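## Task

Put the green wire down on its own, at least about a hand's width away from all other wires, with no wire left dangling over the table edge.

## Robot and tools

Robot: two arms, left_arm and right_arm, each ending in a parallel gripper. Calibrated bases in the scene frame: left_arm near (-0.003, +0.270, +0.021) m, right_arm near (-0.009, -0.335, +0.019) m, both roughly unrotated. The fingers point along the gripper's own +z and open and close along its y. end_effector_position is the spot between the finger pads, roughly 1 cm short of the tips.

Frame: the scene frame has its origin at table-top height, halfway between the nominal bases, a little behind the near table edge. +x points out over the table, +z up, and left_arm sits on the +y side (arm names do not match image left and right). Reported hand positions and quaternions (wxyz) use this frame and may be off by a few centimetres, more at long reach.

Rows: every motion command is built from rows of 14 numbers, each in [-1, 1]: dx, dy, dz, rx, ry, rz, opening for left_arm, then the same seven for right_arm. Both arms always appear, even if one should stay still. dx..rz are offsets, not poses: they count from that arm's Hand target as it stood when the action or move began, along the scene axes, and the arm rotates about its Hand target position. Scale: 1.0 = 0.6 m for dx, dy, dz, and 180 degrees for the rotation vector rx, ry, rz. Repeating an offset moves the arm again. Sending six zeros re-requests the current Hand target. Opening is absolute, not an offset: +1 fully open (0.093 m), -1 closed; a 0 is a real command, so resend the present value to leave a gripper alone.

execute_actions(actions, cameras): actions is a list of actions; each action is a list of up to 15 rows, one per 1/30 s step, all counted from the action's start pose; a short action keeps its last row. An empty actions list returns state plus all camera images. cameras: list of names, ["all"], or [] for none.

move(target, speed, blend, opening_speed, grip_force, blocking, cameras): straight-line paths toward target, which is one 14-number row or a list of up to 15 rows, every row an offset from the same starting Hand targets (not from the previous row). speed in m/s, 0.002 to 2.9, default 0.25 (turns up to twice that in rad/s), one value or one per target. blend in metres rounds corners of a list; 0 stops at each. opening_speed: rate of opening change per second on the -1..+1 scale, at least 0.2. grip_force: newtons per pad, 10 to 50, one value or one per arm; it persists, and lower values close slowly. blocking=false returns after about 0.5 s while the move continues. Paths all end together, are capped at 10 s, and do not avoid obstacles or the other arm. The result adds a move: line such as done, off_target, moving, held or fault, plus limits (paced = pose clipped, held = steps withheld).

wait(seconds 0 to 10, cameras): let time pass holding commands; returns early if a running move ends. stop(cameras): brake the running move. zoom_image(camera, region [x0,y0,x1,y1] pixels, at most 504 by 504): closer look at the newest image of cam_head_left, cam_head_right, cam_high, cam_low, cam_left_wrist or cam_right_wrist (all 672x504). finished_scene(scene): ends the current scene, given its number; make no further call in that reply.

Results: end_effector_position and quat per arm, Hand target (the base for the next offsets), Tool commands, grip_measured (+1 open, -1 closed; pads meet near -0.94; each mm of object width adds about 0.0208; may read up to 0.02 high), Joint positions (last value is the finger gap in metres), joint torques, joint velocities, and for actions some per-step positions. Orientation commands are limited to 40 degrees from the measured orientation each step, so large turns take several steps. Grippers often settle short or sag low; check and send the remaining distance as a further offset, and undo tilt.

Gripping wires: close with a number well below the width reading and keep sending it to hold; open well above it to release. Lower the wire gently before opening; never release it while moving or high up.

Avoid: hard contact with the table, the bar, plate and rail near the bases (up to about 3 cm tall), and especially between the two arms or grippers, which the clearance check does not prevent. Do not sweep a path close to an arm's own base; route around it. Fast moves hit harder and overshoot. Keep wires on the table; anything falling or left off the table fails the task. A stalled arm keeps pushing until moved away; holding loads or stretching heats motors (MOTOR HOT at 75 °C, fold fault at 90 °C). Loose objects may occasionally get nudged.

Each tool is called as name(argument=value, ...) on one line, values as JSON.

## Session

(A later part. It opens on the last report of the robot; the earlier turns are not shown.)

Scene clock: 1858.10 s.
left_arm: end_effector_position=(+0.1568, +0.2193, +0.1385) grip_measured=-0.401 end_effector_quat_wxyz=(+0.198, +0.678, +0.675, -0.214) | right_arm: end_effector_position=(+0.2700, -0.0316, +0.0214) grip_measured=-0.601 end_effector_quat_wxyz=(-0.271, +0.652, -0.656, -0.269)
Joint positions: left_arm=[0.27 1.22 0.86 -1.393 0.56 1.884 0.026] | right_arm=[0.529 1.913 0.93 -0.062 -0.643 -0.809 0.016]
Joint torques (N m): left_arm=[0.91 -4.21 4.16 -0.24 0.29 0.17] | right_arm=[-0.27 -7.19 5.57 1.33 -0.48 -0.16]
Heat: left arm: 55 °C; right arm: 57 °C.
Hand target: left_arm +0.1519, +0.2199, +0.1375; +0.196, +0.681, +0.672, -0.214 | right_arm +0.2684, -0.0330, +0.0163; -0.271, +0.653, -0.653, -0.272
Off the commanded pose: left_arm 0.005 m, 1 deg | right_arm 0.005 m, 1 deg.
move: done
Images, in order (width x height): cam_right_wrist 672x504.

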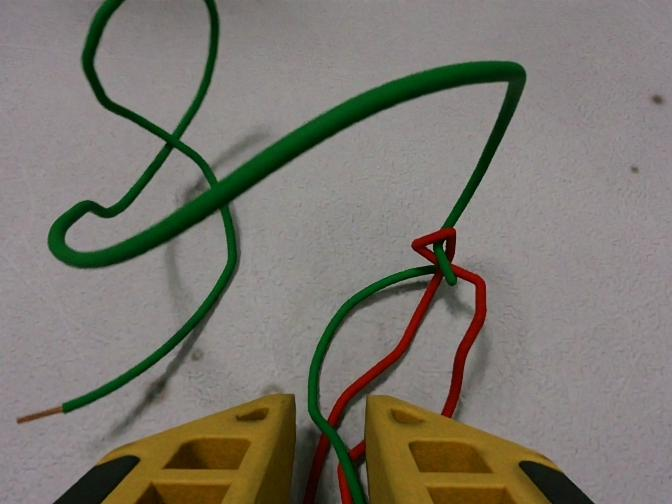

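move(target=[[0,0,0,0,0,0,-0.4,-0.011,0.012,0,0,0,0,-0.6],[0,0,0,0,0,0,-0.4,-0.011,0.012,-0.022,0,0,0,-0.6]], speed=0.08, cameras=["cam_right_wrist"])

move(target=[0,0,0,0,0,0,-0.4,0,0,0,0,0,0,-1], opening_speed=0.8, cameras=["cam_right_wrist"])

move(target=[0,0,0,0,0,0,-0.4,0,0,0.1,0,0,0,-1], speed=0.08, cameras=["cam_right_wrist"])

Scene clock: 1869.20 s.
left_arm: end_effector_position=(+0.1568, +0.2193, +0.1385) grip_measured=-0.401 end_effector_quat_wxyz=(+0.198, +0.678, +0.675, -0.214) | right_arm: end_effector_position=(+0.2661, -0.0237, +0.0145) grip_measured=-0.601 end_effector_quat_wxyz=(-0.281, +0.657, -0.645, -0.270)
Joint positions: left_arm=[0.27 1.22 0.86 -1.393 0.56 1.884 0.026] | right_arm=[0.551 1.936 0.908 0.015 -0.644 -0.8 0.016]
Joint torques (N m): left_arm=[0.99 -3.75 4.07 -0.27 0.31 0.12] | right_arm=[0.53 -6.52 5.03 1.38 -0.3 0.09]
Heat: left arm: 55 °C; right arm: 57 °C.
Hand target: left_arm +0.1519, +0.2199, +0.1375; +0.196, +0.681, +0.672, -0.214 | right_arm +0.2619, -0.0259, +0.0032; -0.271, +0.653, -0.653, -0.272
Off the commanded pose: left_arm 0.005 m, 1 deg | right_arm 0.012 m, 1 deg.
move: off_target (right_arm)
Images, in order (width x height): cam_right_wrist 672x504.

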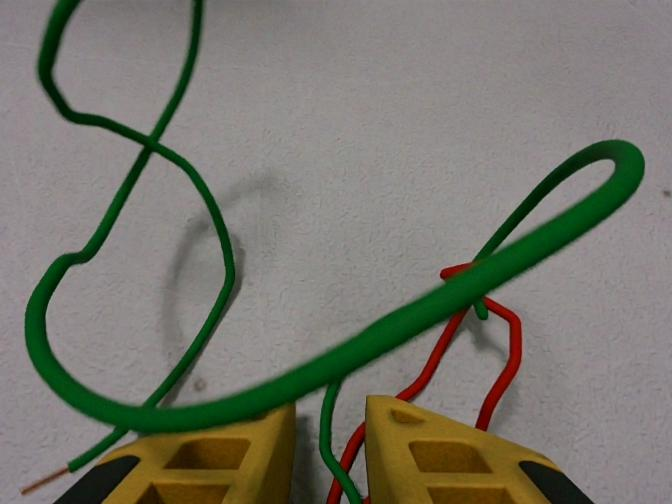

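Scene clock: 1869.90 s.
left_arm: end_effector_position=(+0.1568, +0.2193, +0.1385) grip_measured=-0.401 end_effector_quat_wxyz=(+0.198, +0.678, +0.675, -0.214) | right_arm: end_effector_position=(+0.2682, -0.0223, +0.0159) grip_measured=-0.978 end_effector_quat_wxyz=(-0.287, +0.658, -0.642, -0.269)
Joint positions: left_arm=[0.27 1.22 0.86 -1.393 0.56 1.884 0.026] | right_arm=[0.551 1.936 0.908 0.028 -0.643 -0.8 0]
Joint torques (N m): left_arm=[1.1 -3.67 4.18 -0.23 0.34 0.19] | right_arm=[0.49 -6.53 5.01 1.29 -0.3 0.07]
Heat: left arm: 55 °C; right arm: 57 °C.
Hand target: left_arm +0.1519, +0.2199, +0.1375; +0.196, +0.681, +0.672, -0.214 | right_arm +0.2619, -0.0259, +0.0032; -0.271, +0.653, -0.653, -0.272
Off the commanded pose: left_arm 0.005 m, 1 deg | right_arm 0.015 m, 2 deg.
move: off_target (right_arm)
Images, in order (width x height): cam_right_wrist 672x504.

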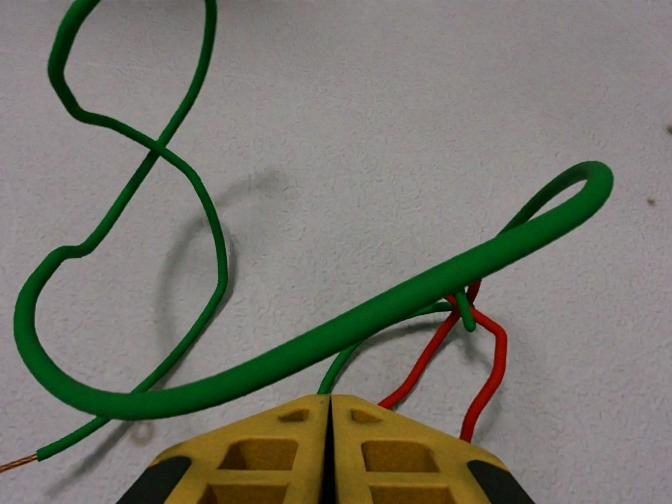

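Scene clock: 1871.40 s.
left_arm: end_effector_position=(+0.1568, +0.2193, +0.1385) grip_measured=-0.401 end_effector_quat_wxyz=(+0.198, +0.678, +0.675, -0.214) | right_arm: end_effector_position=(+0.2557, -0.0302, +0.0476) grip_measured=-0.978 end_effector_quat_wxyz=(-0.257, +0.654, -0.656, -0.275)
Joint positions: left_arm=[0.27 1.22 0.86 -1.393 0.56 1.884 0.026] | right_arm=[0.551 1.822 0.948 -0.193 -0.643 -0.799 0]
Joint torques (N m): left_arm=[1.05 -3.78 4.23 -0.27 0.33 0.25] | right_arm=[0.2 -10 9.43 0.99 -0.32 0.05]
Heat: left arm: 55 °C; right arm: 57 °C.
Hand target: left_arm +0.1519, +0.2199, +0.1375; +0.196, +0.681, +0.672, -0.214 | right_arm +0.2619, -0.0259, +0.0632; -0.271, +0.653, -0.653, -0.272
Off the commanded pose: left_arm 0.005 m, 1 deg | right_arm 0.017 m, 2 deg.
move: off_target (right_arm)
Images, in order (width x height): cam_right_wrist 672x504.

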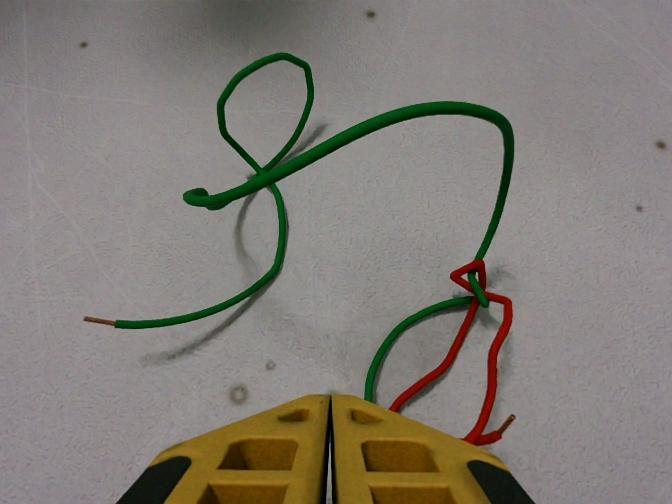

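move(target=[[0,0,0,0,0,0,-0.4,0.007,0.002,0,0,0,0,-0.6],[0,0,0,0,0,0,-0.4,0.007,0.002,-0.08,0,0,0,-0.6],[0,0,0,0,0,0,-0.4,0.007,0.002,-0.125,0,0,0,-0.6]], speed=0.1, cameras=["cam_right_wrist"])

Scene clock: 1879.93 s.
left_arm: end_effector_position=(+0.1568, +0.2193, +0.1385) grip_measured=-0.401 end_effector_quat_wxyz=(+0.198, +0.678, +0.675, -0.214) | right_arm: end_effector_position=(+0.2662, -0.0184, +0.0128) grip_measured=-0.601 end_effector_quat_wxyz=(-0.287, +0.656, -0.636, -0.288)
Joint positions: left_arm=[0.27 1.22 0.86 -1.393 0.56 1.884 0.026] | right_arm=[0.548 1.963 0.914 0.05 -0.685 -0.799 0.016]
Joint torques (N m): left_arm=[0.91 -3.96 4.25 -0.29 0.34 0.16] | right_arm=[0.35 -4.48 4.86 1.52 0.06 0.02]
Heat: left arm: 55 °C; right arm: 58 °C.
Hand target: left_arm +0.1519, +0.2199, +0.1375; +0.196, +0.681, +0.672, -0.214 | right_arm +0.2660, -0.0246, -0.0119; -0.271, +0.653, -0.653, -0.272
Off the commanded pose: left_arm 0.005 m, 1 deg | right_arm 0.025 m, 3 deg.
move: off_target (right_arm)
Images, in order (width x height): cam_right_wrist 672x504.

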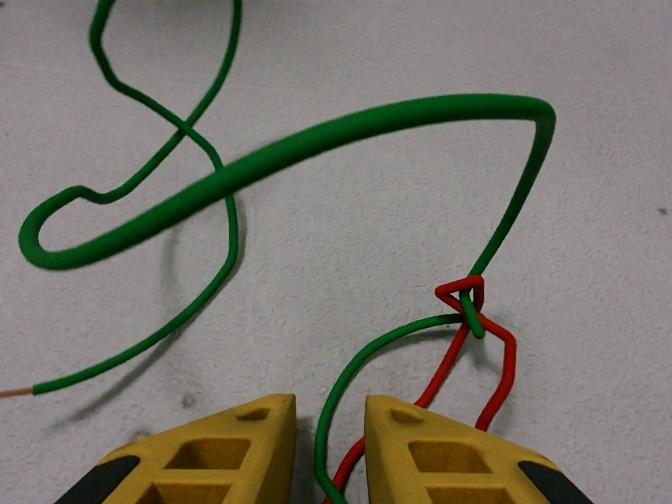

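move(target=[0,0,0,0,0,0,-0.4,0,0,0,0,0,0,-1], opening_speed=0.8)

move(target=[0,0,0,0,0,0,-0.4,0,0,0.1,0,0,0,-1], speed=0.08, cameras=["cam_right_wrist"])

Scene clock: 1888.23 s.
left_arm: end_effector_position=(+0.1568, +0.2193, +0.1385) grip_measured=-0.401 end_effector_quat_wxyz=(+0.198, +0.678, +0.675, -0.214) | right_arm: end_effector_position=(+0.2707, -0.0169, +0.0135) grip_measured=-0.974 end_effector_quat_wxyz=(-0.297, +0.656, -0.632, -0.285)
Joint positions: left_arm=[0.27 1.22 0.86 -1.393 0.56 1.884 0.026] | right_arm=[0.545 1.97 0.914 0.079 -0.685 -0.799 0]
Joint torques (N m): left_arm=[0.96 -3.88 4.29 -0.27 0.34 0.2] | right_arm=[0.77 -5.14 4.82 1.25 0.06 0.01]
Heat: left arm: 55 °C; right arm: 56 °C.
Hand target: left_arm +0.1519, +0.2199, +0.1375; +0.196, +0.681, +0.672, -0.214 | right_arm +0.2661, -0.0247, -0.0118; -0.271, +0.653, -0.653, -0.272
Off the commanded pose: left_arm 0.005 m, 1 deg | right_arm 0.027 m, 4 deg.
move: off_target (right_arm)

Scene clock: 1889.70 s.
left_arm: end_effector_position=(+0.1568, +0.2193, +0.1385) grip_measured=-0.401 end_effector_quat_wxyz=(+0.198, +0.678, +0.675, -0.214) | right_arm: end_effector_position=(+0.2589, -0.0291, +0.0328) grip_measured=-0.974 end_effector_quat_wxyz=(-0.256, +0.653, -0.656, -0.278)
Joint positions: left_arm=[0.27 1.22 0.86 -1.393 0.56 1.884 0.026] | right_arm=[0.547 1.873 0.942 -0.138 -0.651 -0.799 0]
Joint torques (N m): left_arm=[0.91 -3.96 4.21 -0.26 0.29 0.14] | right_arm=[0.49 -10.47 9.2 0.98 -0.26 0.01]
Heat: left arm: 55 °C; right arm: 57 °C.
Hand target: left_arm +0.1519, +0.2199, +0.1375; +0.196, +0.681, +0.672, -0.214 | right_arm +0.2660, -0.0246, +0.0481; -0.271, +0.653, -0.653, -0.272
Off the commanded pose: left_arm 0.005 m, 1 deg | right_arm 0.018 m, 2 deg.
move: off_target (right_arm)
Images, in order (width x height): cam_right_wrist 672x504.

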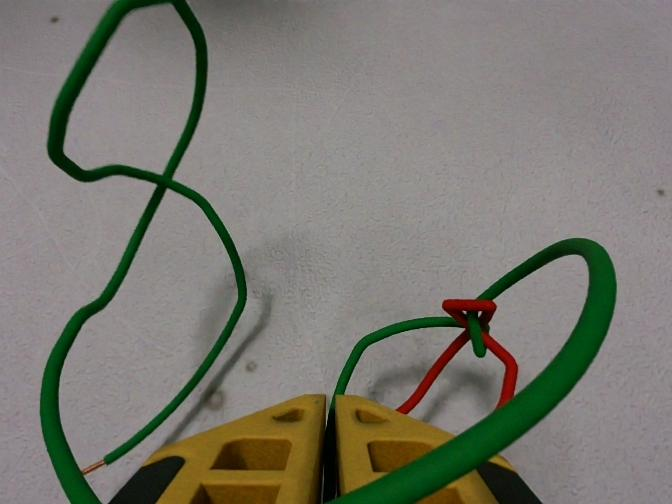

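move(target=[0,0,0,0,0,0,-0.4,-0.1,0.0,0.13,0,0,0,-1], speed=0.15, cameras=["cam_right_wrist","cam_head_right","cam_high"])

zoom_image(camera="cam_head_right", region=[320, 120, 500, 260])

Scene clock: 1896.10 s.
left_arm: end_effector_position=(+0.1568, +0.2193, +0.1385) grip_measured=-0.401 end_effector_quat_wxyz=(+0.198, +0.678, +0.675, -0.214) | right_arm: end_effector_position=(+0.2111, -0.0202, +0.1276) grip_measured=-0.974 end_effector_quat_wxyz=(-0.278, +0.656, -0.646, -0.273)
Joint positions: left_arm=[0.27 1.22 0.86 -1.393 0.56 1.884 0.026] | right_arm=[0.66 1.527 0.942 -0.369 -0.589 -0.687 0]
Joint torques (N m): left_arm=[1.09 -4.01 4.36 -0.25 0.33 0.18] | right_arm=[0.55 -7.71 6.64 1.18 -0.26 0.08]
Heat: left arm: 54 °C; right arm: 58 °C.
Hand target: left_arm +0.1519, +0.2199, +0.1375; +0.196, +0.681, +0.672, -0.214 | right_arm +0.2060, -0.0247, +0.1262; -0.271, +0.653, -0.653, -0.272
Off the commanded pose: left_arm 0.005 m, 1 deg | right_arm 0.007 m, 1 deg.
move: done
Images, in order (width x height): cam_head_right 672x504, cam_high 672x504, cam_right_wrist 672x504.

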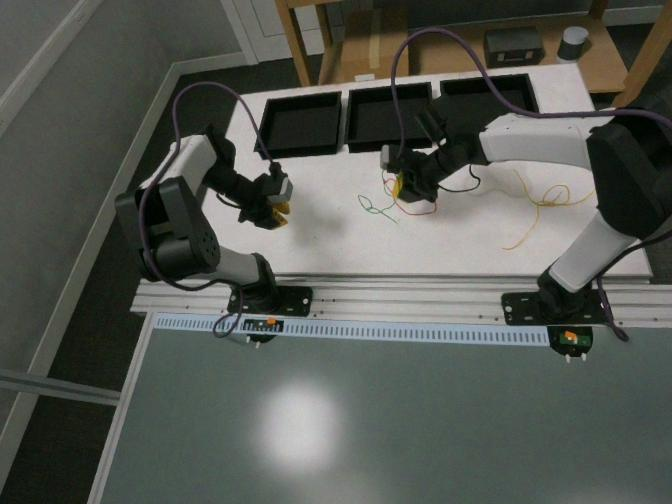

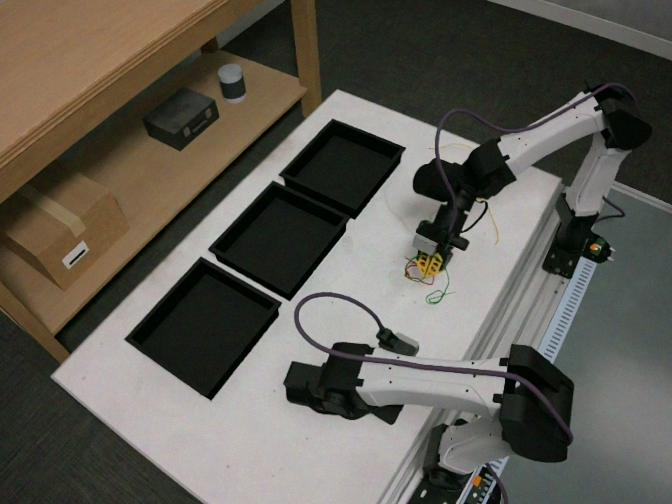

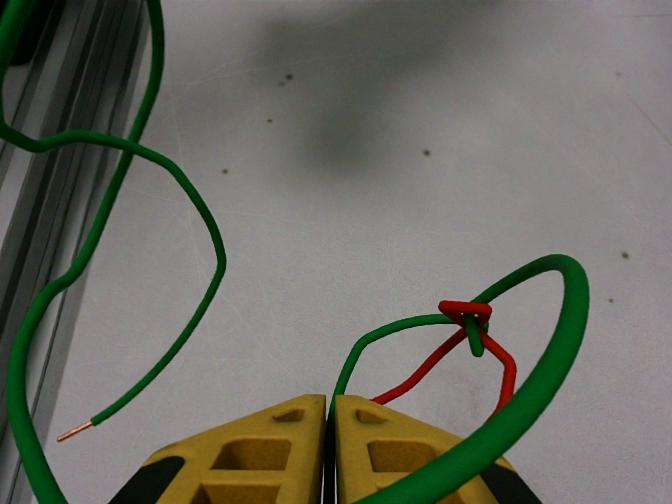

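Scaled by 2.800 from the camera's 672x504 image, which has a finer 960x720 frame.

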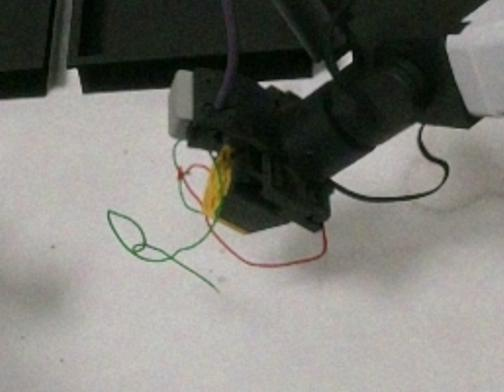

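move(target=[[0,0,0,0,0,0,-0.4,0.11,0.02,-0.1,0,0,0,-1],[0,0,0,0,0,0,-0.4,0.11,0.02,-0.172,0,0,0,-1],[0,0,0,0,0,0,-0.4,0.11,-0.12,-0.172,0,0,0,-1]], speed=0.12, cameras=["cam_right_wrist","cam_head_right"])

zoom_image(camera="cam_head_right", region=[320, 120, 500, 260])

Scene clock: 1915.73 s.
left_arm: end_effector_position=(+0.1568, +0.2193, +0.1385) grip_measured=-0.401 end_effector_quat_wxyz=(+0.198, +0.678, +0.675, -0.214) | right_arm: end_effector_position=(+0.2762, -0.0961, +0.0142) grip_measured=-0.974 end_effector_quat_wxyz=(-0.266, +0.651, -0.660, -0.266)
Joint positions: left_arm=[0.27 1.22 0.86 -1.393 0.56 1.884 0.026] | right_arm=[0.345 1.877 0.863 -0.174 -0.716 -1.02 0]
Joint torques (N m): left_arm=[0.92 -3.9 4.16 -0.3 0.29 0.18] | right_arm=[-0.1 -10.1 5.53 0.74 -0.61 -0.19]
Heat: left arm: 54 °C; right arm: 55 °C.
Hand target: left_arm +0.1519, +0.2199, +0.1375; +0.196, +0.681, +0.672, -0.214 | right_arm +0.2721, -0.0967, +0.0230; -0.271, +0.653, -0.653, -0.272
Off the commanded pose: left_arm 0.005 m, 1 deg | right_arm 0.010 m, 1 deg.
move: done
Images, in order (width x height): cam_head_right 672x504, cam_right_wrist 672x504.

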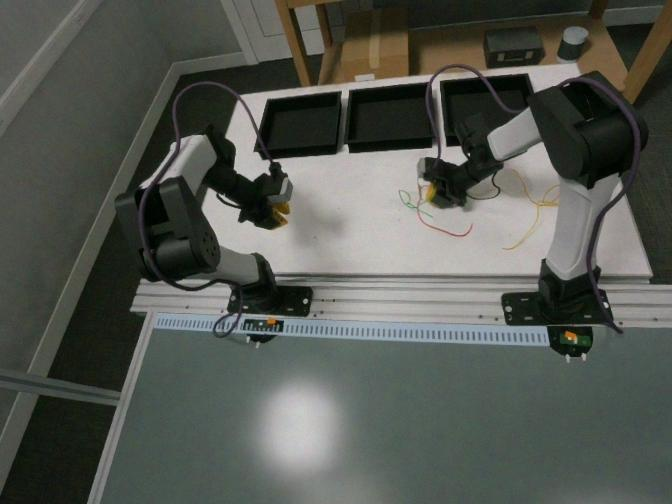

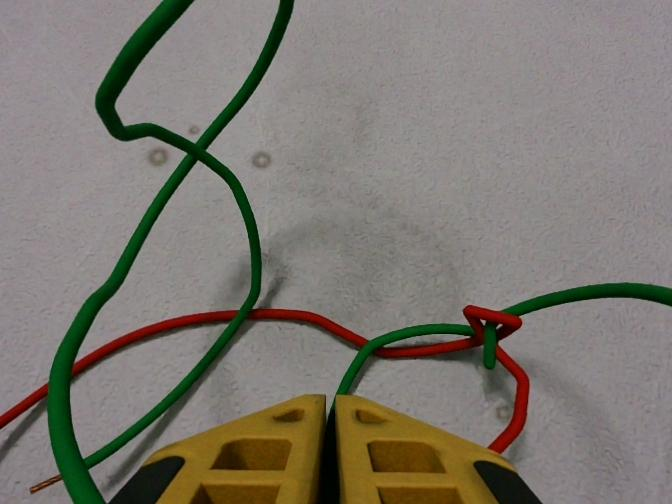

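Scaled by 2.800 from the camera's 672x504 image, which has a finer 960x720 frame.

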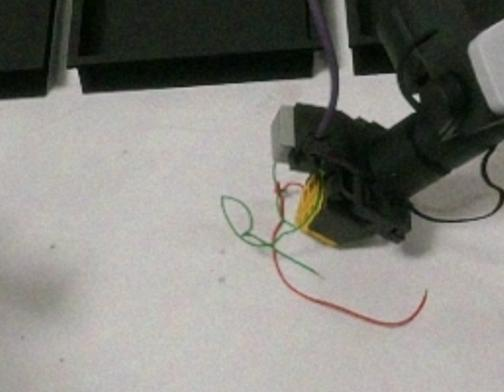

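move(target=[[0.13,-0.25,-0.05,0,0,0,-0.2,0,0,0,0,0,0,-1]], speed=0.25, cameras=["cam_left_wrist","cam_high"])

Scene clock: 1945.63 s.
left_arm: end_effector_position=(+0.2208, +0.0747, +0.1033) grip_measured=-0.201 end_effector_quat_wxyz=(+0.187, +0.681, +0.673, -0.220) | right_arm: end_effector_position=(+0.2761, -0.0961, +0.0142) grip_measured=-0.974 end_effector_quat_wxyz=(-0.266, +0.651, -0.659, -0.266)
Joint positions: left_arm=[-0.408 1.482 0.917 -0.784 0.541 1.099 0.036] | right_arm=[0.345 1.877 0.863 -0.174 -0.716 -1.02 0]
Joint torques (N m): left_arm=[-0.02 -4.48 7.83 0.66 0.25 -0.11] | right_arm=[-0.29 -10.37 5.46 0.74 -0.62 -0.17]
Heat: left arm: 53 °C; right arm: 59 °C.
Hand target: left_arm +0.2298, +0.0698, +0.1075; +0.196, +0.681, +0.672, -0.214 | right_arm +0.2721, -0.0966, +0.0230; -0.271, +0.653, -0.653, -0.272
Off the commanded pose: left_arm 0.011 m, 1 deg | right_arm 0.010 m, 1 deg.
move: off_target (left_arm)
Images, in order (width x height): cam_high 672x504, cam_left_wrist 672x504.

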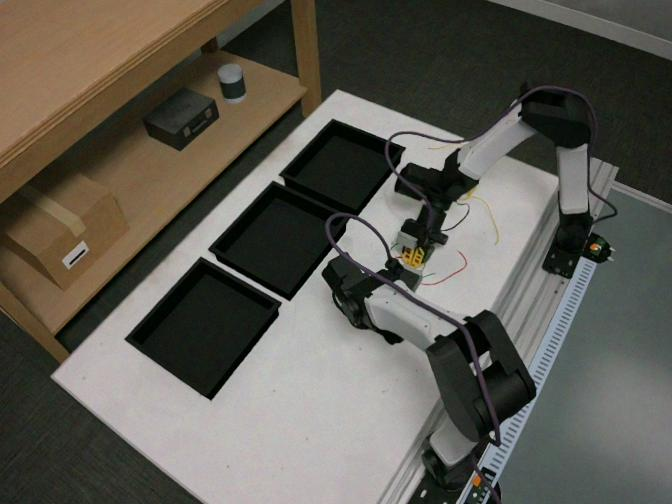

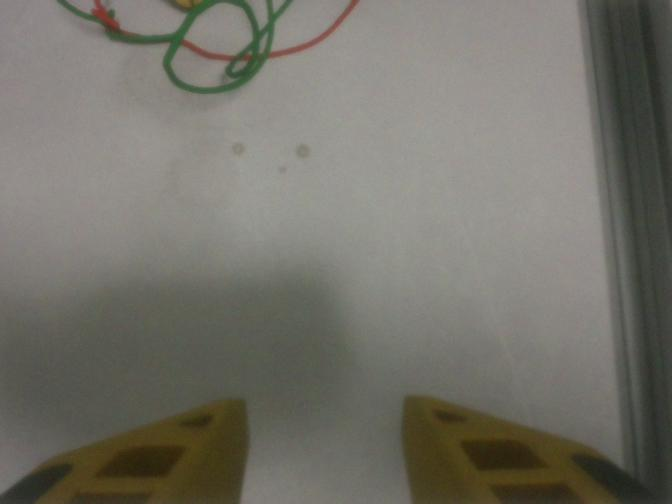

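move(target=[[0.035,-0.095,-0.05,0,0,0,-0.2,0,0,0,0,0,0,-1]], speed=0.2, cameras=["cam_left_wrist","cam_head_right"])

zoom_image(camera="cam_head_right", region=[320, 120, 500, 260])

Scene clock: 1954.23 s.
left_arm: end_effector_position=(+0.2410, +0.0195, +0.0732) grip_measured=-0.201 end_effector_quat_wxyz=(+0.185, +0.682, +0.673, -0.219) | right_arm: end_effector_position=(+0.2761, -0.0961, +0.0142) grip_measured=-0.974 end_effector_quat_wxyz=(-0.266, +0.651, -0.659, -0.266)
Joint positions: left_arm=[-0.551 1.681 0.984 -0.579 0.501 0.944 0.036] | right_arm=[0.345 1.877 0.863 -0.174 -0.716 -1.02 0]
Joint torques (N m): left_arm=[0.38 -6.35 7.88 0.85 0.27 -0.18] | right_arm=[-0.21 -10.18 5.44 0.73 -0.6 -0.16]
Heat: left arm: 53 °C; right arm: 60 °C.
Hand target: left_arm +0.2508, +0.0129, +0.0774; +0.196, +0.681, +0.672, -0.214 | right_arm +0.2721, -0.0966, +0.0230; -0.271, +0.653, -0.653, -0.272
Off the commanded pose: left_arm 0.013 m, 1 deg | right_arm 0.010 m, 1 deg.
move: off_target (left_arm)
Images, in order (width x height): cam_head_right 672x504, cam_left_wrist 672x504.

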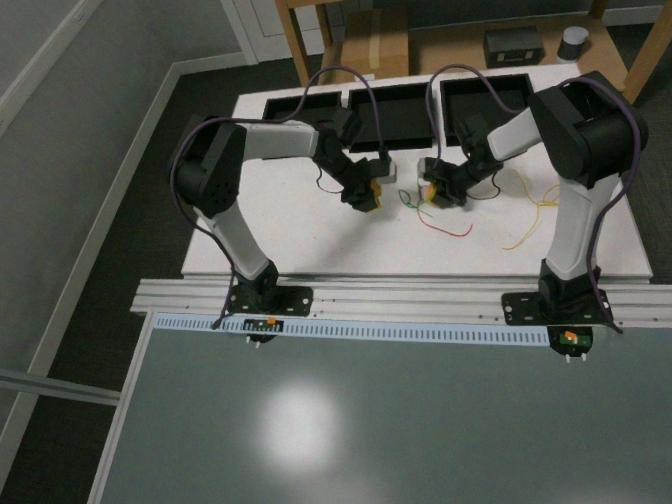

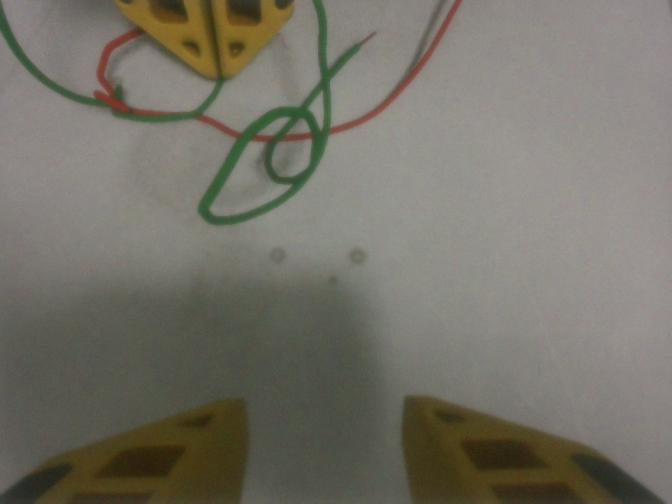

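Scaled by 2.800 from the camera's 672x504 image, which has a finer 960x720 frame.

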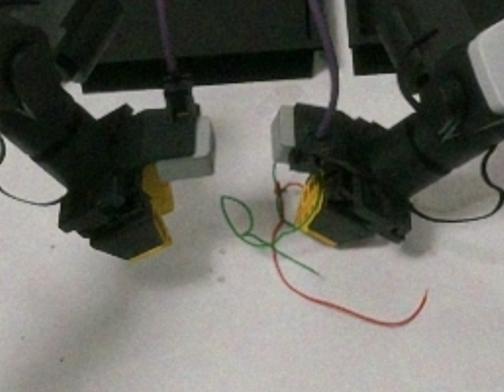

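move(target=[[0.06,-0.05,-0.03,0,0,0,0,0,0,0,0,0,0,-1]], speed=0.15, cameras=["cam_left_wrist","cam_right_wrist"])

Scene clock: 1969.13 s.
left_arm: end_effector_position=(+0.2783, -0.0097, +0.0561) grip_measured=-0.001 end_effector_quat_wxyz=(+0.186, +0.682, +0.673, -0.219) | right_arm: end_effector_position=(+0.2761, -0.0961, +0.0142) grip_measured=-0.974 end_effector_quat_wxyz=(-0.266, +0.651, -0.659, -0.266)
Joint positions: left_arm=[-0.565 1.873 1.146 -0.539 0.496 0.927 0.045] | right_arm=[0.345 1.877 0.863 -0.174 -0.716 -1.02 0]
Joint torques (N m): left_arm=[0.05 -8.2 7.95 0.87 0.25 -0.14] | right_arm=[-0.18 -10.28 5.49 0.74 -0.6 -0.19]
Heat: left arm: 55 °C; right arm: 61 °C.
Hand target: left_arm +0.2867, -0.0172, +0.0593; +0.196, +0.681, +0.672, -0.214 | right_arm +0.2721, -0.0966, +0.0230; -0.271, +0.653, -0.653, -0.272
Off the commanded pose: left_arm 0.012 m, 1 deg | right_arm 0.010 m, 1 deg.
move: off_target (left_arm)
Images, in order (width x height): cam_left_wrist 672x504, cam_right_wrist 672x504.

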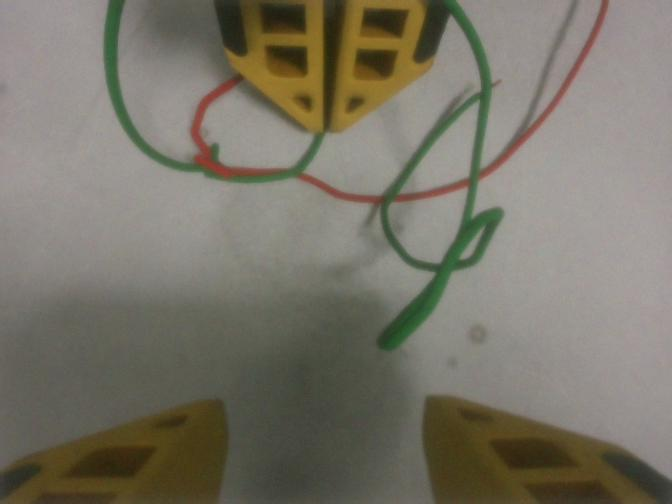

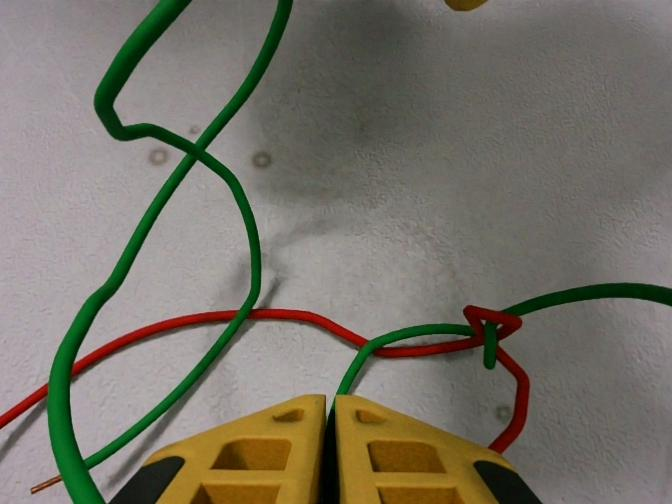

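move(target=[[-0.055,-0.04,-0.035,0,0,0,0,0,0,0,0,0,0,-1]], speed=0.1, cameras=["cam_left_wrist"])

Scene clock: 1974.60 s.
left_arm: end_effector_position=(+0.2574, -0.0364, +0.0442) grip_measured=-0.001 end_effector_quat_wxyz=(+0.196, +0.680, +0.671, -0.220) | right_arm: end_effector_position=(+0.2749, -0.0998, +0.0129) grip_measured=-0.974 end_effector_quat_wxyz=(-0.261, +0.648, -0.663, -0.268)
Joint positions: left_arm=[-0.661 1.873 1.075 -0.398 0.469 0.818 0.045] | right_arm=[0.337 1.877 0.861 -0.189 -0.718 -1.025 0]
Joint torques (N m): left_arm=[-0.9 -8.49 4.51 1.14 0.03 -0.18] | right_arm=[0.7 -10.14 5.57 0.86 -0.61 -0.14]
Heat: left arm: 56 °C; right arm: 61 °C.
Hand target: left_arm +0.2538, -0.0411, +0.0384; +0.196, +0.681, +0.672, -0.214 | right_arm +0.2721, -0.0967, +0.0230; -0.271, +0.653, -0.653, -0.272
Off the commanded pose: left_arm 0.008 m, 1 deg | right_arm 0.011 m, 2 deg.
move: off_target (right_arm)
Images, in order (width x height): cam_left_wrist 672x504.

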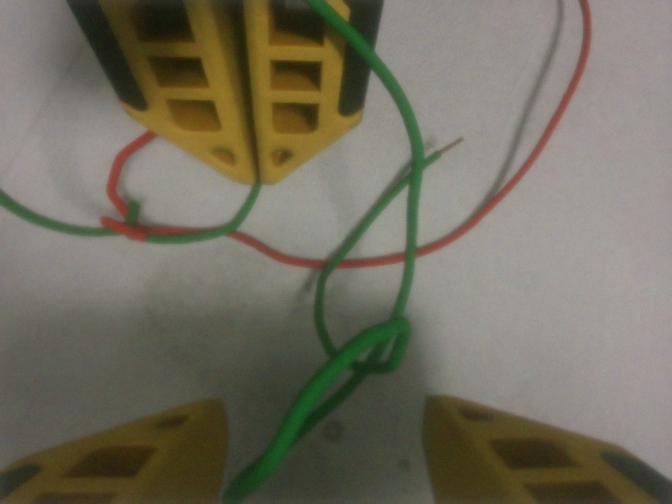

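move(target=[0.01,0.005,0,0,0,0,-1,0,0,0,0,0,0,-1], opening_speed=0.9)

move(target=[0.0,0.16,0.0,0,0,0,-1,0,0,0.02,0,0,0,-1], speed=0.08, cameras=["cam_left_wrist","cam_right_wrist"])

Scene clock: 1980.87 s.
left_arm: end_effector_position=(+0.2576, -0.0364, +0.0442) grip_measured=-0.979 end_effector_quat_wxyz=(+0.196, +0.680, +0.672, -0.220) | right_arm: end_effector_position=(+0.2749, -0.0998, +0.0129) grip_measured=-0.974 end_effector_quat_wxyz=(-0.261, +0.648, -0.663, -0.268)
Joint positions: left_arm=[-0.661 1.873 1.075 -0.397 0.469 0.818 0] | right_arm=[0.337 1.877 0.861 -0.189 -0.718 -1.025 0]
Joint torques (N m): left_arm=[0.09 -7.73 5.44 1.06 0.2 0.01] | right_arm=[0.65 -10.15 5.5 0.84 -0.6 -0.11]
Heat: left arm: 57 °C; right arm: 61 °C.
Hand target: left_arm +0.2598, -0.0382, +0.0384; +0.196, +0.681, +0.672, -0.214 | right_arm +0.2721, -0.0967, +0.0230; -0.271, +0.653, -0.653, -0.272
Off the commanded pose: left_arm 0.006 m, 1 deg | right_arm 0.011 m, 2 deg.
move: off_target (right_arm)

Scene clock: 1982.73 s.
left_arm: end_effector_position=(+0.2625, +0.0577, +0.0299) grip_measured=-0.980 end_effector_quat_wxyz=(+0.185, +0.677, +0.680, -0.212) | right_arm: end_effector_position=(+0.2707, -0.1006, +0.0215) grip_measured=-0.974 end_effector_quat_wxyz=(-0.258, +0.648, -0.664, -0.270)
Joint positions: left_arm=[-0.41 1.781 0.915 -0.478 0.521 1.081 0] | right_arm=[0.338 1.842 0.861 -0.231 -0.718 -1.025 0]
Joint torques (N m): left_arm=[0.68 -11.21 3.73 0.53 0.53 0.16] | right_arm=[0.46 -9.99 7.32 0.75 -0.58 -0.14]
Heat: left arm: 58 °C; right arm: 61 °C.
Hand target: left_arm +0.2598, +0.0579, +0.0384; +0.196, +0.681, +0.672, -0.214 | right_arm +0.2720, -0.0966, +0.0350; -0.271, +0.653, -0.653, -0.272
Off the commanded pose: left_arm 0.009 m, 2 deg | right_arm 0.014 m, 2 deg.
move: off_target (right_arm)
Images, in order (width x height): cam_left_wrist 672x504, cam_right_wrist 672x504.

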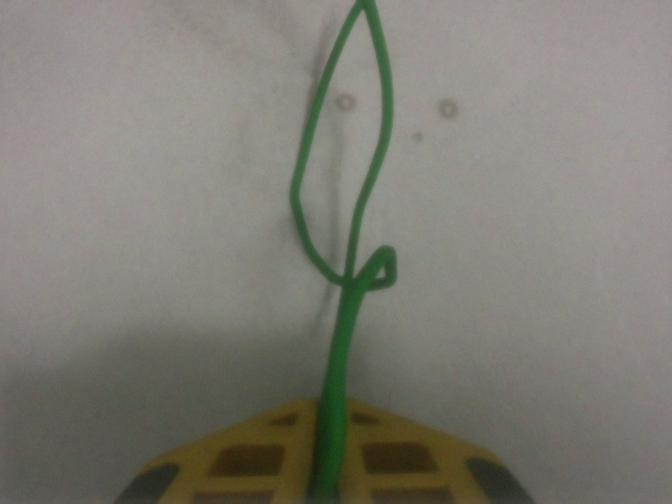

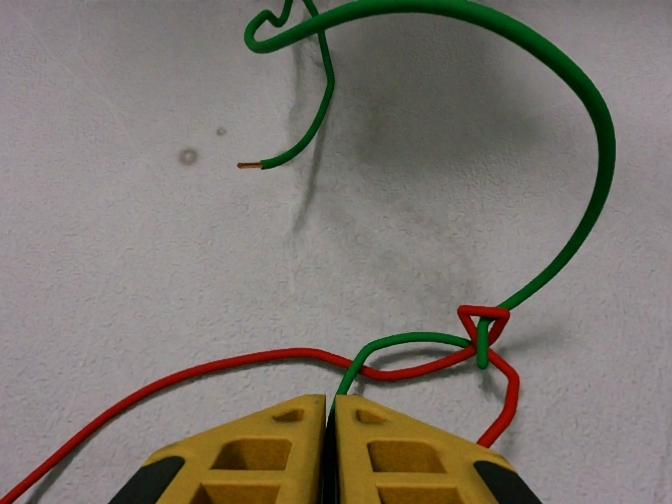

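move(target=[0.02,0.1,0.0,0,0,0,-1,0,-0.06,-0.01,0,0,0,-1], speed=0.06, cameras=["cam_left_wrist","cam_right_wrist"])

Scene clock: 1987.77 s.
left_arm: end_effector_position=(+0.2712, +0.1173, +0.0304) grip_measured=-0.980 end_effector_quat_wxyz=(+0.186, +0.677, +0.678, -0.217) | right_arm: end_effector_position=(+0.2764, -0.1293, +0.0220) grip_measured=-0.974 end_effector_quat_wxyz=(-0.266, +0.654, -0.655, -0.270)
Joint positions: left_arm=[-0.201 1.775 0.915 -0.613 0.566 1.325 0] | right_arm=[0.238 1.842 0.861 -0.306 -0.76 -1.169 0]
Joint torques (N m): left_arm=[0.96 -10.17 4.88 0.26 0.43 0.21] | right_arm=[-0.84 -10.04 4.74 0.55 -0.56 -0.17]
Heat: left arm: 59 °C; right arm: 60 °C.
Hand target: left_arm +0.2718, +0.1178, +0.0384; +0.196, +0.681, +0.672, -0.214 | right_arm +0.2721, -0.1327, +0.0290; -0.271, +0.653, -0.653, -0.272
Off the commanded pose: left_arm 0.008 m, 1 deg | right_arm 0.009 m, 1 deg.
move: done
Images, in order (width x height): cam_left_wrist 672x504, cam_right_wrist 672x504.

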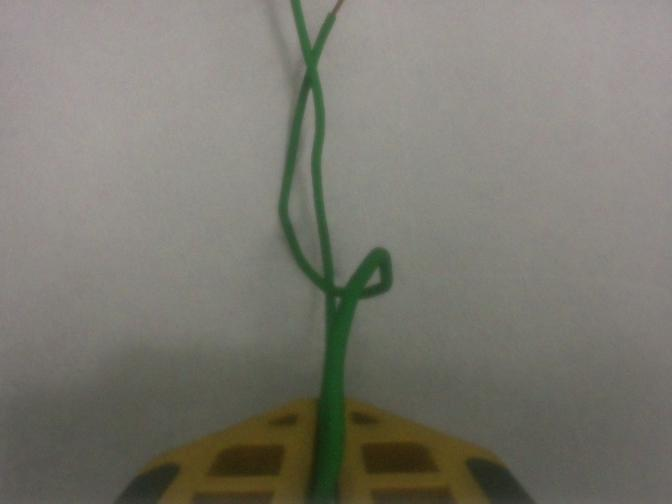

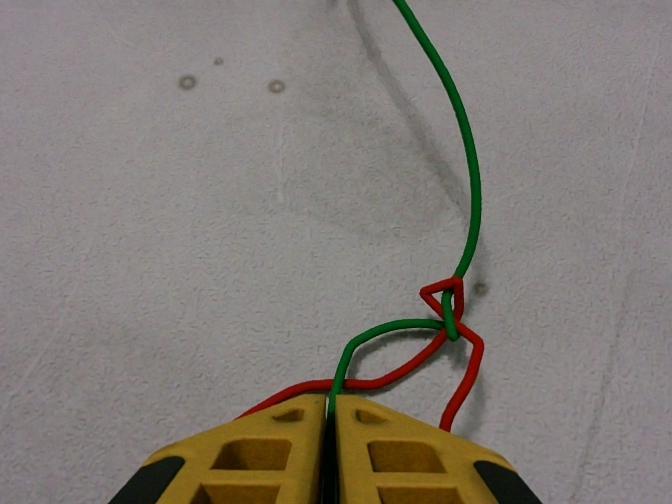

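move(target=[0.0,0.04,0.0,0,0,0,-1,0,-0.1,-0.005,0,0,0,-1], speed=0.06, cameras=["cam_right_wrist"])

zoom_image(camera="cam_right_wrist", region=[230, 180, 530, 480])

Scene clock: 1993.33 s.
left_arm: end_effector_position=(+0.2689, +0.1232, +0.0383) grip_measured=-0.980 end_effector_quat_wxyz=(+0.212, +0.677, +0.659, -0.248) | right_arm: end_effector_position=(+0.2675, -0.1755, +0.0291) grip_measured=-0.974 end_effector_quat_wxyz=(-0.286, +0.654, -0.634, -0.297)
Joint positions: left_arm=[-0.141 1.775 0.915 -0.653 0.655 1.423 0] | right_arm=[0.056 1.839 0.854 -0.497 -0.87 -1.457 0]
Joint torques (N m): left_arm=[3.02 -10.25 4.9 0.08 -0.23 0.22] | right_arm=[-3.29 -8.03 6.35 0.16 0.07 -0.16]
Heat: left arm: 60 °C; right arm: 60 °C.
Hand target: left_arm +0.2718, +0.1418, +0.0384; +0.196, +0.681, +0.672, -0.214 | right_arm +0.2720, -0.1926, +0.0260; -0.271, +0.653, -0.652, -0.272
Off the commanded pose: left_arm 0.019 m, 5 deg | right_arm 0.018 m, 4 deg.
move: off_target (left_arm, right_arm)
Images, in order (width x height): cam_right_wrist 672x504.

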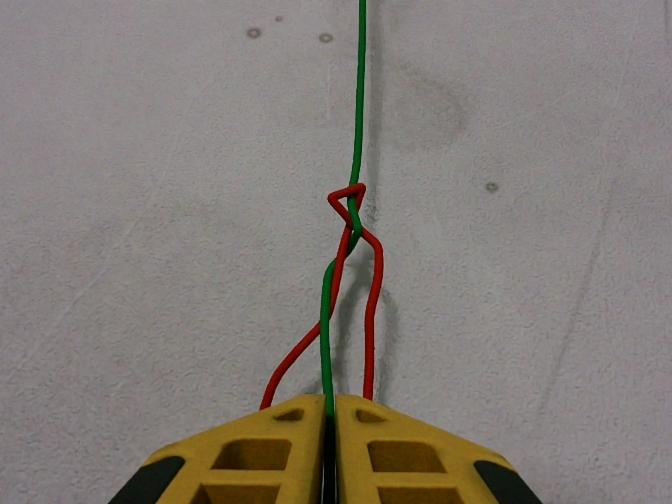

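Scaled by 1.680 from the camera's 672x504 image, which has a finer 960x720 frame.

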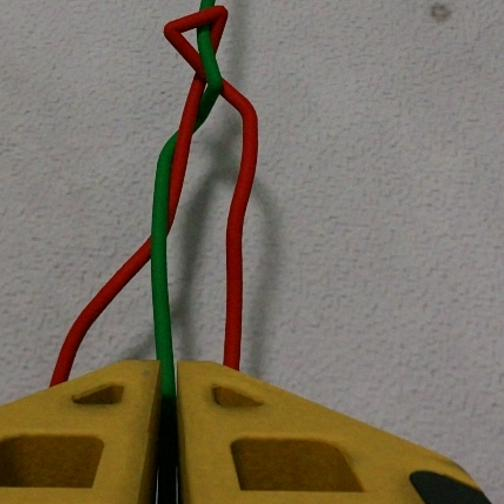

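move(target=[[0,0,-0.01,0,0,0,-1,0,0.03,-0.025,0,0,0,-1],[0,0,-0.01,0,0,0,-1,0,0.03,-0.025,0,0,0,-0.6],[0,0,-0.01,0,0,0,-1,0,0.03,0.06,0,0,0,-0.6],[0,0,-0.01,0,0,0,-1,0.03,0.03,0.06,0,0,0,-0.6]], speed=0.12, cameras=["cam_right_wrist"])

Scene clock: 2011.00 s.
left_arm: end_effector_position=(+0.2740, +0.1392, +0.0314) grip_measured=-0.980 end_effector_quat_wxyz=(+0.196, +0.677, +0.675, -0.219) | right_arm: end_effector_position=(+0.2854, -0.1723, +0.0615) grip_measured=-0.601 end_effector_quat_wxyz=(-0.273, +0.654, -0.650, -0.273)
Joint positions: left_arm=[-0.116 1.775 0.915 -0.653 0.586 1.426 0] | right_arm=[0.08 1.775 0.967 -0.624 -0.808 -1.39 0.016]
Joint torques (N m): left_arm=[0.99 -8.84 3.69 0.21 0.36 0.19] | right_arm=[-0.65 -5.89 8.77 0.39 -0.47 -0.11]
Heat: left arm: 61 °C; right arm: 59 °C.
Hand target: left_arm +0.2718, +0.1418, +0.0324; +0.196, +0.681, +0.672, -0.214 | right_arm +0.2901, -0.1746, +0.0619; -0.271, +0.653, -0.653, -0.272
Off the commanded pose: left_arm 0.004 m, 1 deg | right_arm 0.005 m, 0 deg.
move: done; target 2's new opening was sent with right_arm's hand 0.017 m and 4 deg from that target
Images, in order (width x height): cam_right_wrist 672x504.

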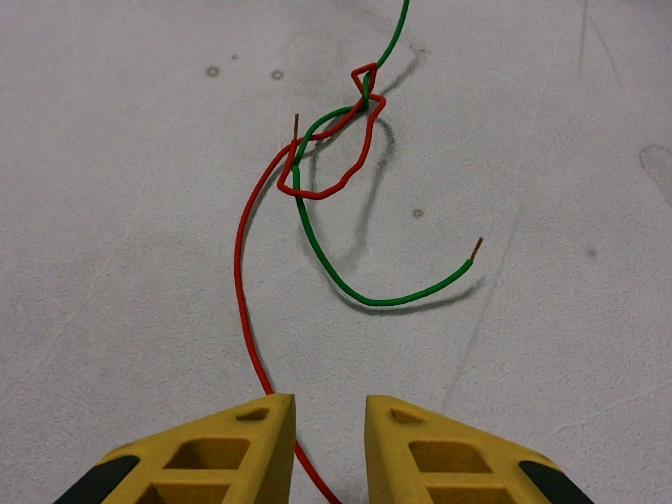

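move(target=[[0,0,0,0,0,0,-1,0.01,0.15,-0.01,0,0,0,-0.5]], speed=0.2, cameras=["cam_right_wrist"])

Scene clock: 2017.37 s.
left_arm: end_effector_position=(+0.2740, +0.1392, +0.0314) grip_measured=-0.980 end_effector_quat_wxyz=(+0.196, +0.677, +0.675, -0.219) | right_arm: end_effector_position=(+0.2860, -0.0881, +0.0544) grip_measured=-0.501 end_effector_quat_wxyz=(-0.262, +0.654, -0.652, -0.279)
Joint positions: left_arm=[-0.116 1.775 0.915 -0.653 0.586 1.426 0] | right_arm=[0.344 1.828 0.997 -0.38 -0.742 -1.041 0.021]
Joint torques (N m): left_arm=[0.87 -8.83 3.77 0.23 0.36 0.17] | right_arm=[0.27 -6.54 9.09 1.05 -0.38 0.08]
Heat: left arm: 61 °C; right arm: 58 °C.
Hand target: left_arm +0.2718, +0.1418, +0.0324; +0.196, +0.681, +0.672, -0.214 | right_arm +0.2960, -0.0847, +0.0559; -0.271, +0.653, -0.653, -0.272
Off the commanded pose: left_arm 0.004 m, 1 deg | right_arm 0.011 m, 1 deg.
move: off_target (right_arm)
Images, in order (width x height): cam_right_wrist 672x504.

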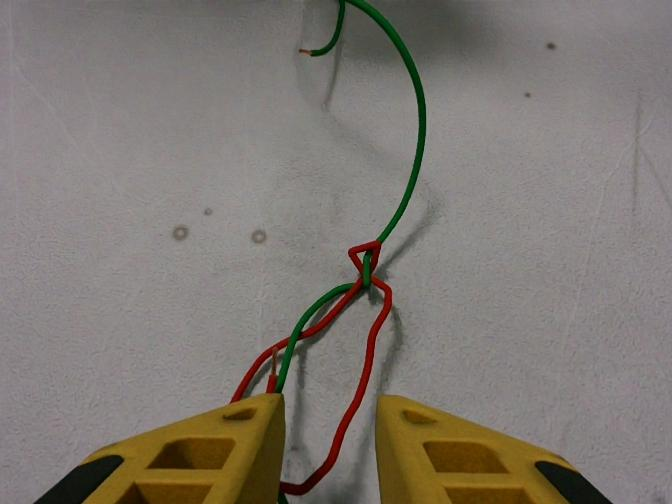

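move(target=[[0,0,0,0,0,0,-1,0.012,0.023,0,0,0,0,-0.5],[0,0,0,0,0,0,-1,0.012,0.023,-0.1,0,0,0,-0.5]], speed=0.12, cameras=["cam_right_wrist"])

Scene clock: 2023.73 s.
left_arm: end_effector_position=(+0.2740, +0.1392, +0.0314) grip_measured=-0.980 end_effector_quat_wxyz=(+0.196, +0.677, +0.675, -0.219) | right_arm: end_effector_position=(+0.3016, -0.0712, +0.0115) grip_measured=-0.501 end_effector_quat_wxyz=(-0.271, +0.653, -0.648, -0.282)
Joint positions: left_arm=[-0.116 1.775 0.915 -0.653 0.586 1.426 0] | right_arm=[0.37 1.995 1.007 -0.18 -0.744 -1.002 0.021]
Joint torques (N m): left_arm=[0.99 -8.99 3.84 0.24 0.33 0.18] | right_arm=[0.95 -5.82 4.89 1.53 -0.19 0.06]
Heat: left arm: 62 °C; right arm: 57 °C.
Hand target: left_arm +0.2718, +0.1418, +0.0324; +0.196, +0.681, +0.672, -0.214 | right_arm +0.3032, -0.0708, -0.0041; -0.271, +0.653, -0.653, -0.272
Off the commanded pose: left_arm 0.004 m, 1 deg | right_arm 0.016 m, 1 deg.
move: off_target (right_arm)
Images, in order (width x height): cam_right_wrist 672x504.

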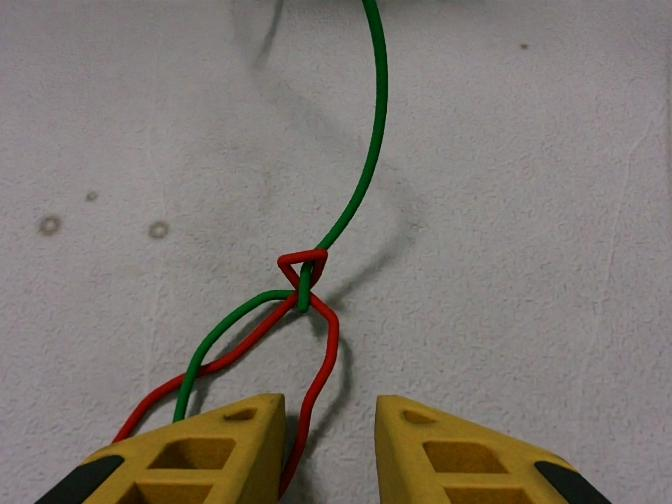

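Limb between. Close and pull −y.

move(target=[0,0,0,0,0,0,-1,0,0,0,0,0,0,-1], opening_speed=0.8)

move(target=[0,0,0,0,0,0,-1,-0.01,-0.12,0.06,0,0,0,-1], speed=0.06, cameras=["cam_right_wrist"])

Scene clock: 2028.73 s.
left_arm: end_effector_position=(+0.2740, +0.1392, +0.0314) grip_measured=-0.980 end_effector_quat_wxyz=(+0.196, +0.677, +0.675, -0.219) | right_arm: end_effector_position=(+0.3057, -0.0691, +0.0120) grip_measured=-0.974 end_effector_quat_wxyz=(-0.281, +0.654, -0.644, -0.279)
Joint positions: left_arm=[-0.116 1.775 0.915 -0.653 0.586 1.426 0] | right_arm=[0.37 2.001 1.007 -0.151 -0.746 -1 0]
Joint torques (N m): left_arm=[1.09 -9.03 3.74 0.21 0.32 0.17] | right_arm=[0.96 -6.3 4.83 1.3 -0.19 0.05]
Heat: left arm: 62 °C; right arm: 57 °C.
Hand target: left_arm +0.2718, +0.1418, +0.0324; +0.196, +0.681, +0.672, -0.214 | right_arm +0.3033, -0.0708, -0.0041; -0.271, +0.653, -0.653, -0.272
Off the commanded pose: left_arm 0.004 m, 1 deg | right_arm 0.016 m, 2 deg.
move: off_target (right_arm)

Scene clock: 2030.73 s.
left_arm: end_effector_position=(+0.2737, +0.1371, +0.0329) grip_measured=-0.980 end_effector_quat_wxyz=(+0.200, +0.676, +0.673, -0.225) | right_arm: end_effector_position=(+0.2970, -0.1345, +0.0258) grip_measured=-0.974 end_effector_quat_wxyz=(-0.269, +0.655, -0.649, -0.280)
Joint positions: left_arm=[-0.116 1.775 0.915 -0.653 0.602 1.427 0] | right_arm=[0.194 1.91 0.969 -0.396 -0.794 -1.24 0]
Joint torques (N m): left_arm=[0.73 -8.84 3.86 0.27 0.23 0.19] | right_arm=[-1.76 -10.41 5.55 0.48 -0.39 -0.16]
Heat: left arm: 62 °C; right arm: 57 °C.
Hand target: left_arm +0.2718, +0.1418, +0.0325; +0.196, +0.681, +0.672, -0.214 | right_arm +0.2973, -0.1429, +0.0320; -0.271, +0.653, -0.653, -0.272
Off the commanded pose: left_arm 0.005 m, 1 deg | right_arm 0.010 m, 1 deg.
move: done
Images, in order (width x height): cam_right_wrist 672x504.

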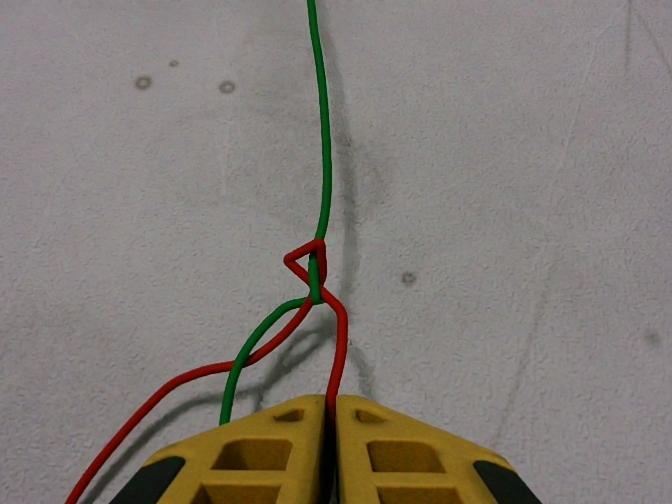

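move(target=[0,0,0,0,0,0,-1,-0.01,-0.12,0.01,0,0,0,-1], speed=0.06, cameras=["cam_right_wrist"])

move(target=[0,0,0,0,0,0,-1,-0.01,-0.1,0.01,0,0,0,-1], speed=0.06, cameras=["cam_right_wrist"])

Scene clock: 2038.63 s.
left_arm: end_effector_position=(+0.2715, +0.1104, +0.0474) grip_measured=-0.980 end_effector_quat_wxyz=(+0.244, +0.675, +0.642, -0.271) | right_arm: end_effector_position=(+0.2791, -0.1825, +0.0433) grip_measured=-0.974 end_effector_quat_wxyz=(-0.292, +0.648, -0.623, -0.326)
Joint positions: left_arm=[-0.148 1.775 0.915 -0.624 0.736 1.427 0] | right_arm=[0.007 1.895 0.969 -0.663 -0.929 -1.565 0]
Joint torques (N m): left_arm=[3.49 -9.65 4.18 -0.04 -1.13 0.19] | right_arm=[-6.13 -9.48 7.09 -0.02 0.56 -0.2]
Heat: left arm: 62 °C; right arm: 57 °C.
Hand target: left_arm +0.2718, +0.1418, +0.0324; +0.196, +0.681, +0.672, -0.214 | right_arm +0.2913, -0.2149, +0.0380; -0.271, +0.653, -0.653, -0.272
Off the commanded pose: left_arm 0.035 m, 9 deg | right_arm 0.035 m, 7 deg.
move: off_target (left_arm, right_arm)
Images, in order (width x height): cam_right_wrist 672x504.

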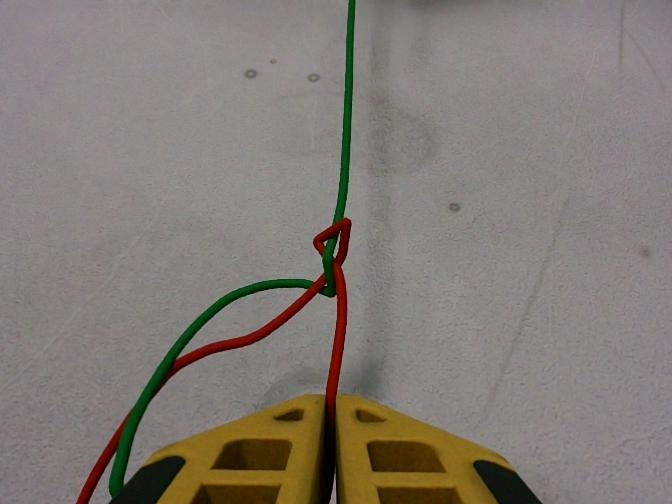

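Scene clock: 2040.37 s.
left_arm: end_effector_position=(+0.2746, +0.1377, +0.0320) grip_measured=-0.980 end_effector_quat_wxyz=(+0.199, +0.678, +0.673, -0.220) | right_arm: end_effector_position=(+0.2806, -0.2698, +0.0441) grip_measured=-0.974 end_effector_quat_wxyz=(-0.274, +0.650, -0.653, -0.277)
Joint positions: left_arm=[-0.118 1.775 0.915 -0.648 0.592 1.427 0] | right_arm=[-0.252 1.904 1.037 -0.915 -0.802 -1.86 0]
Joint torques (N m): left_arm=[1.26 -9.13 3.58 0.17 0.35 0.15] | right_arm=[-0.62 -6.09 8.31 -0.24 -0.32 -0.2]
Heat: left arm: 62 °C; right arm: 57 °C.
Hand target: left_arm +0.2718, +0.1418, +0.0325; +0.196, +0.681, +0.672, -0.214 | right_arm +0.2853, -0.2748, +0.0440; -0.271, +0.653, -0.653, -0.272
Off the commanded pose: left_arm 0.005 m, 1 deg | right_arm 0.007 m, 1 deg.
move: done
Images, in order (width x height): cam_right_wrist 672x504.

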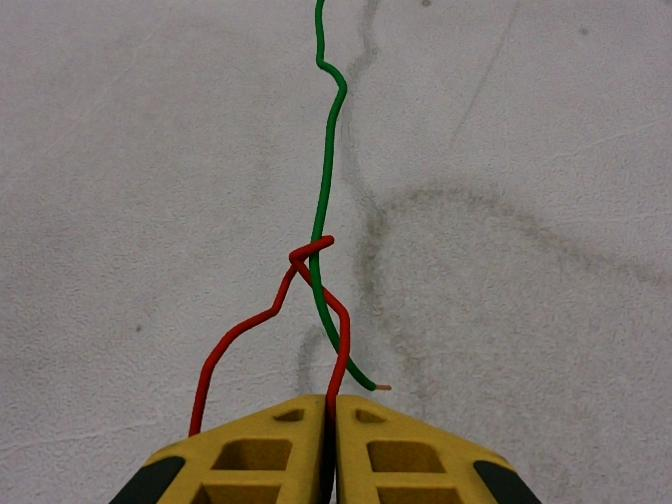

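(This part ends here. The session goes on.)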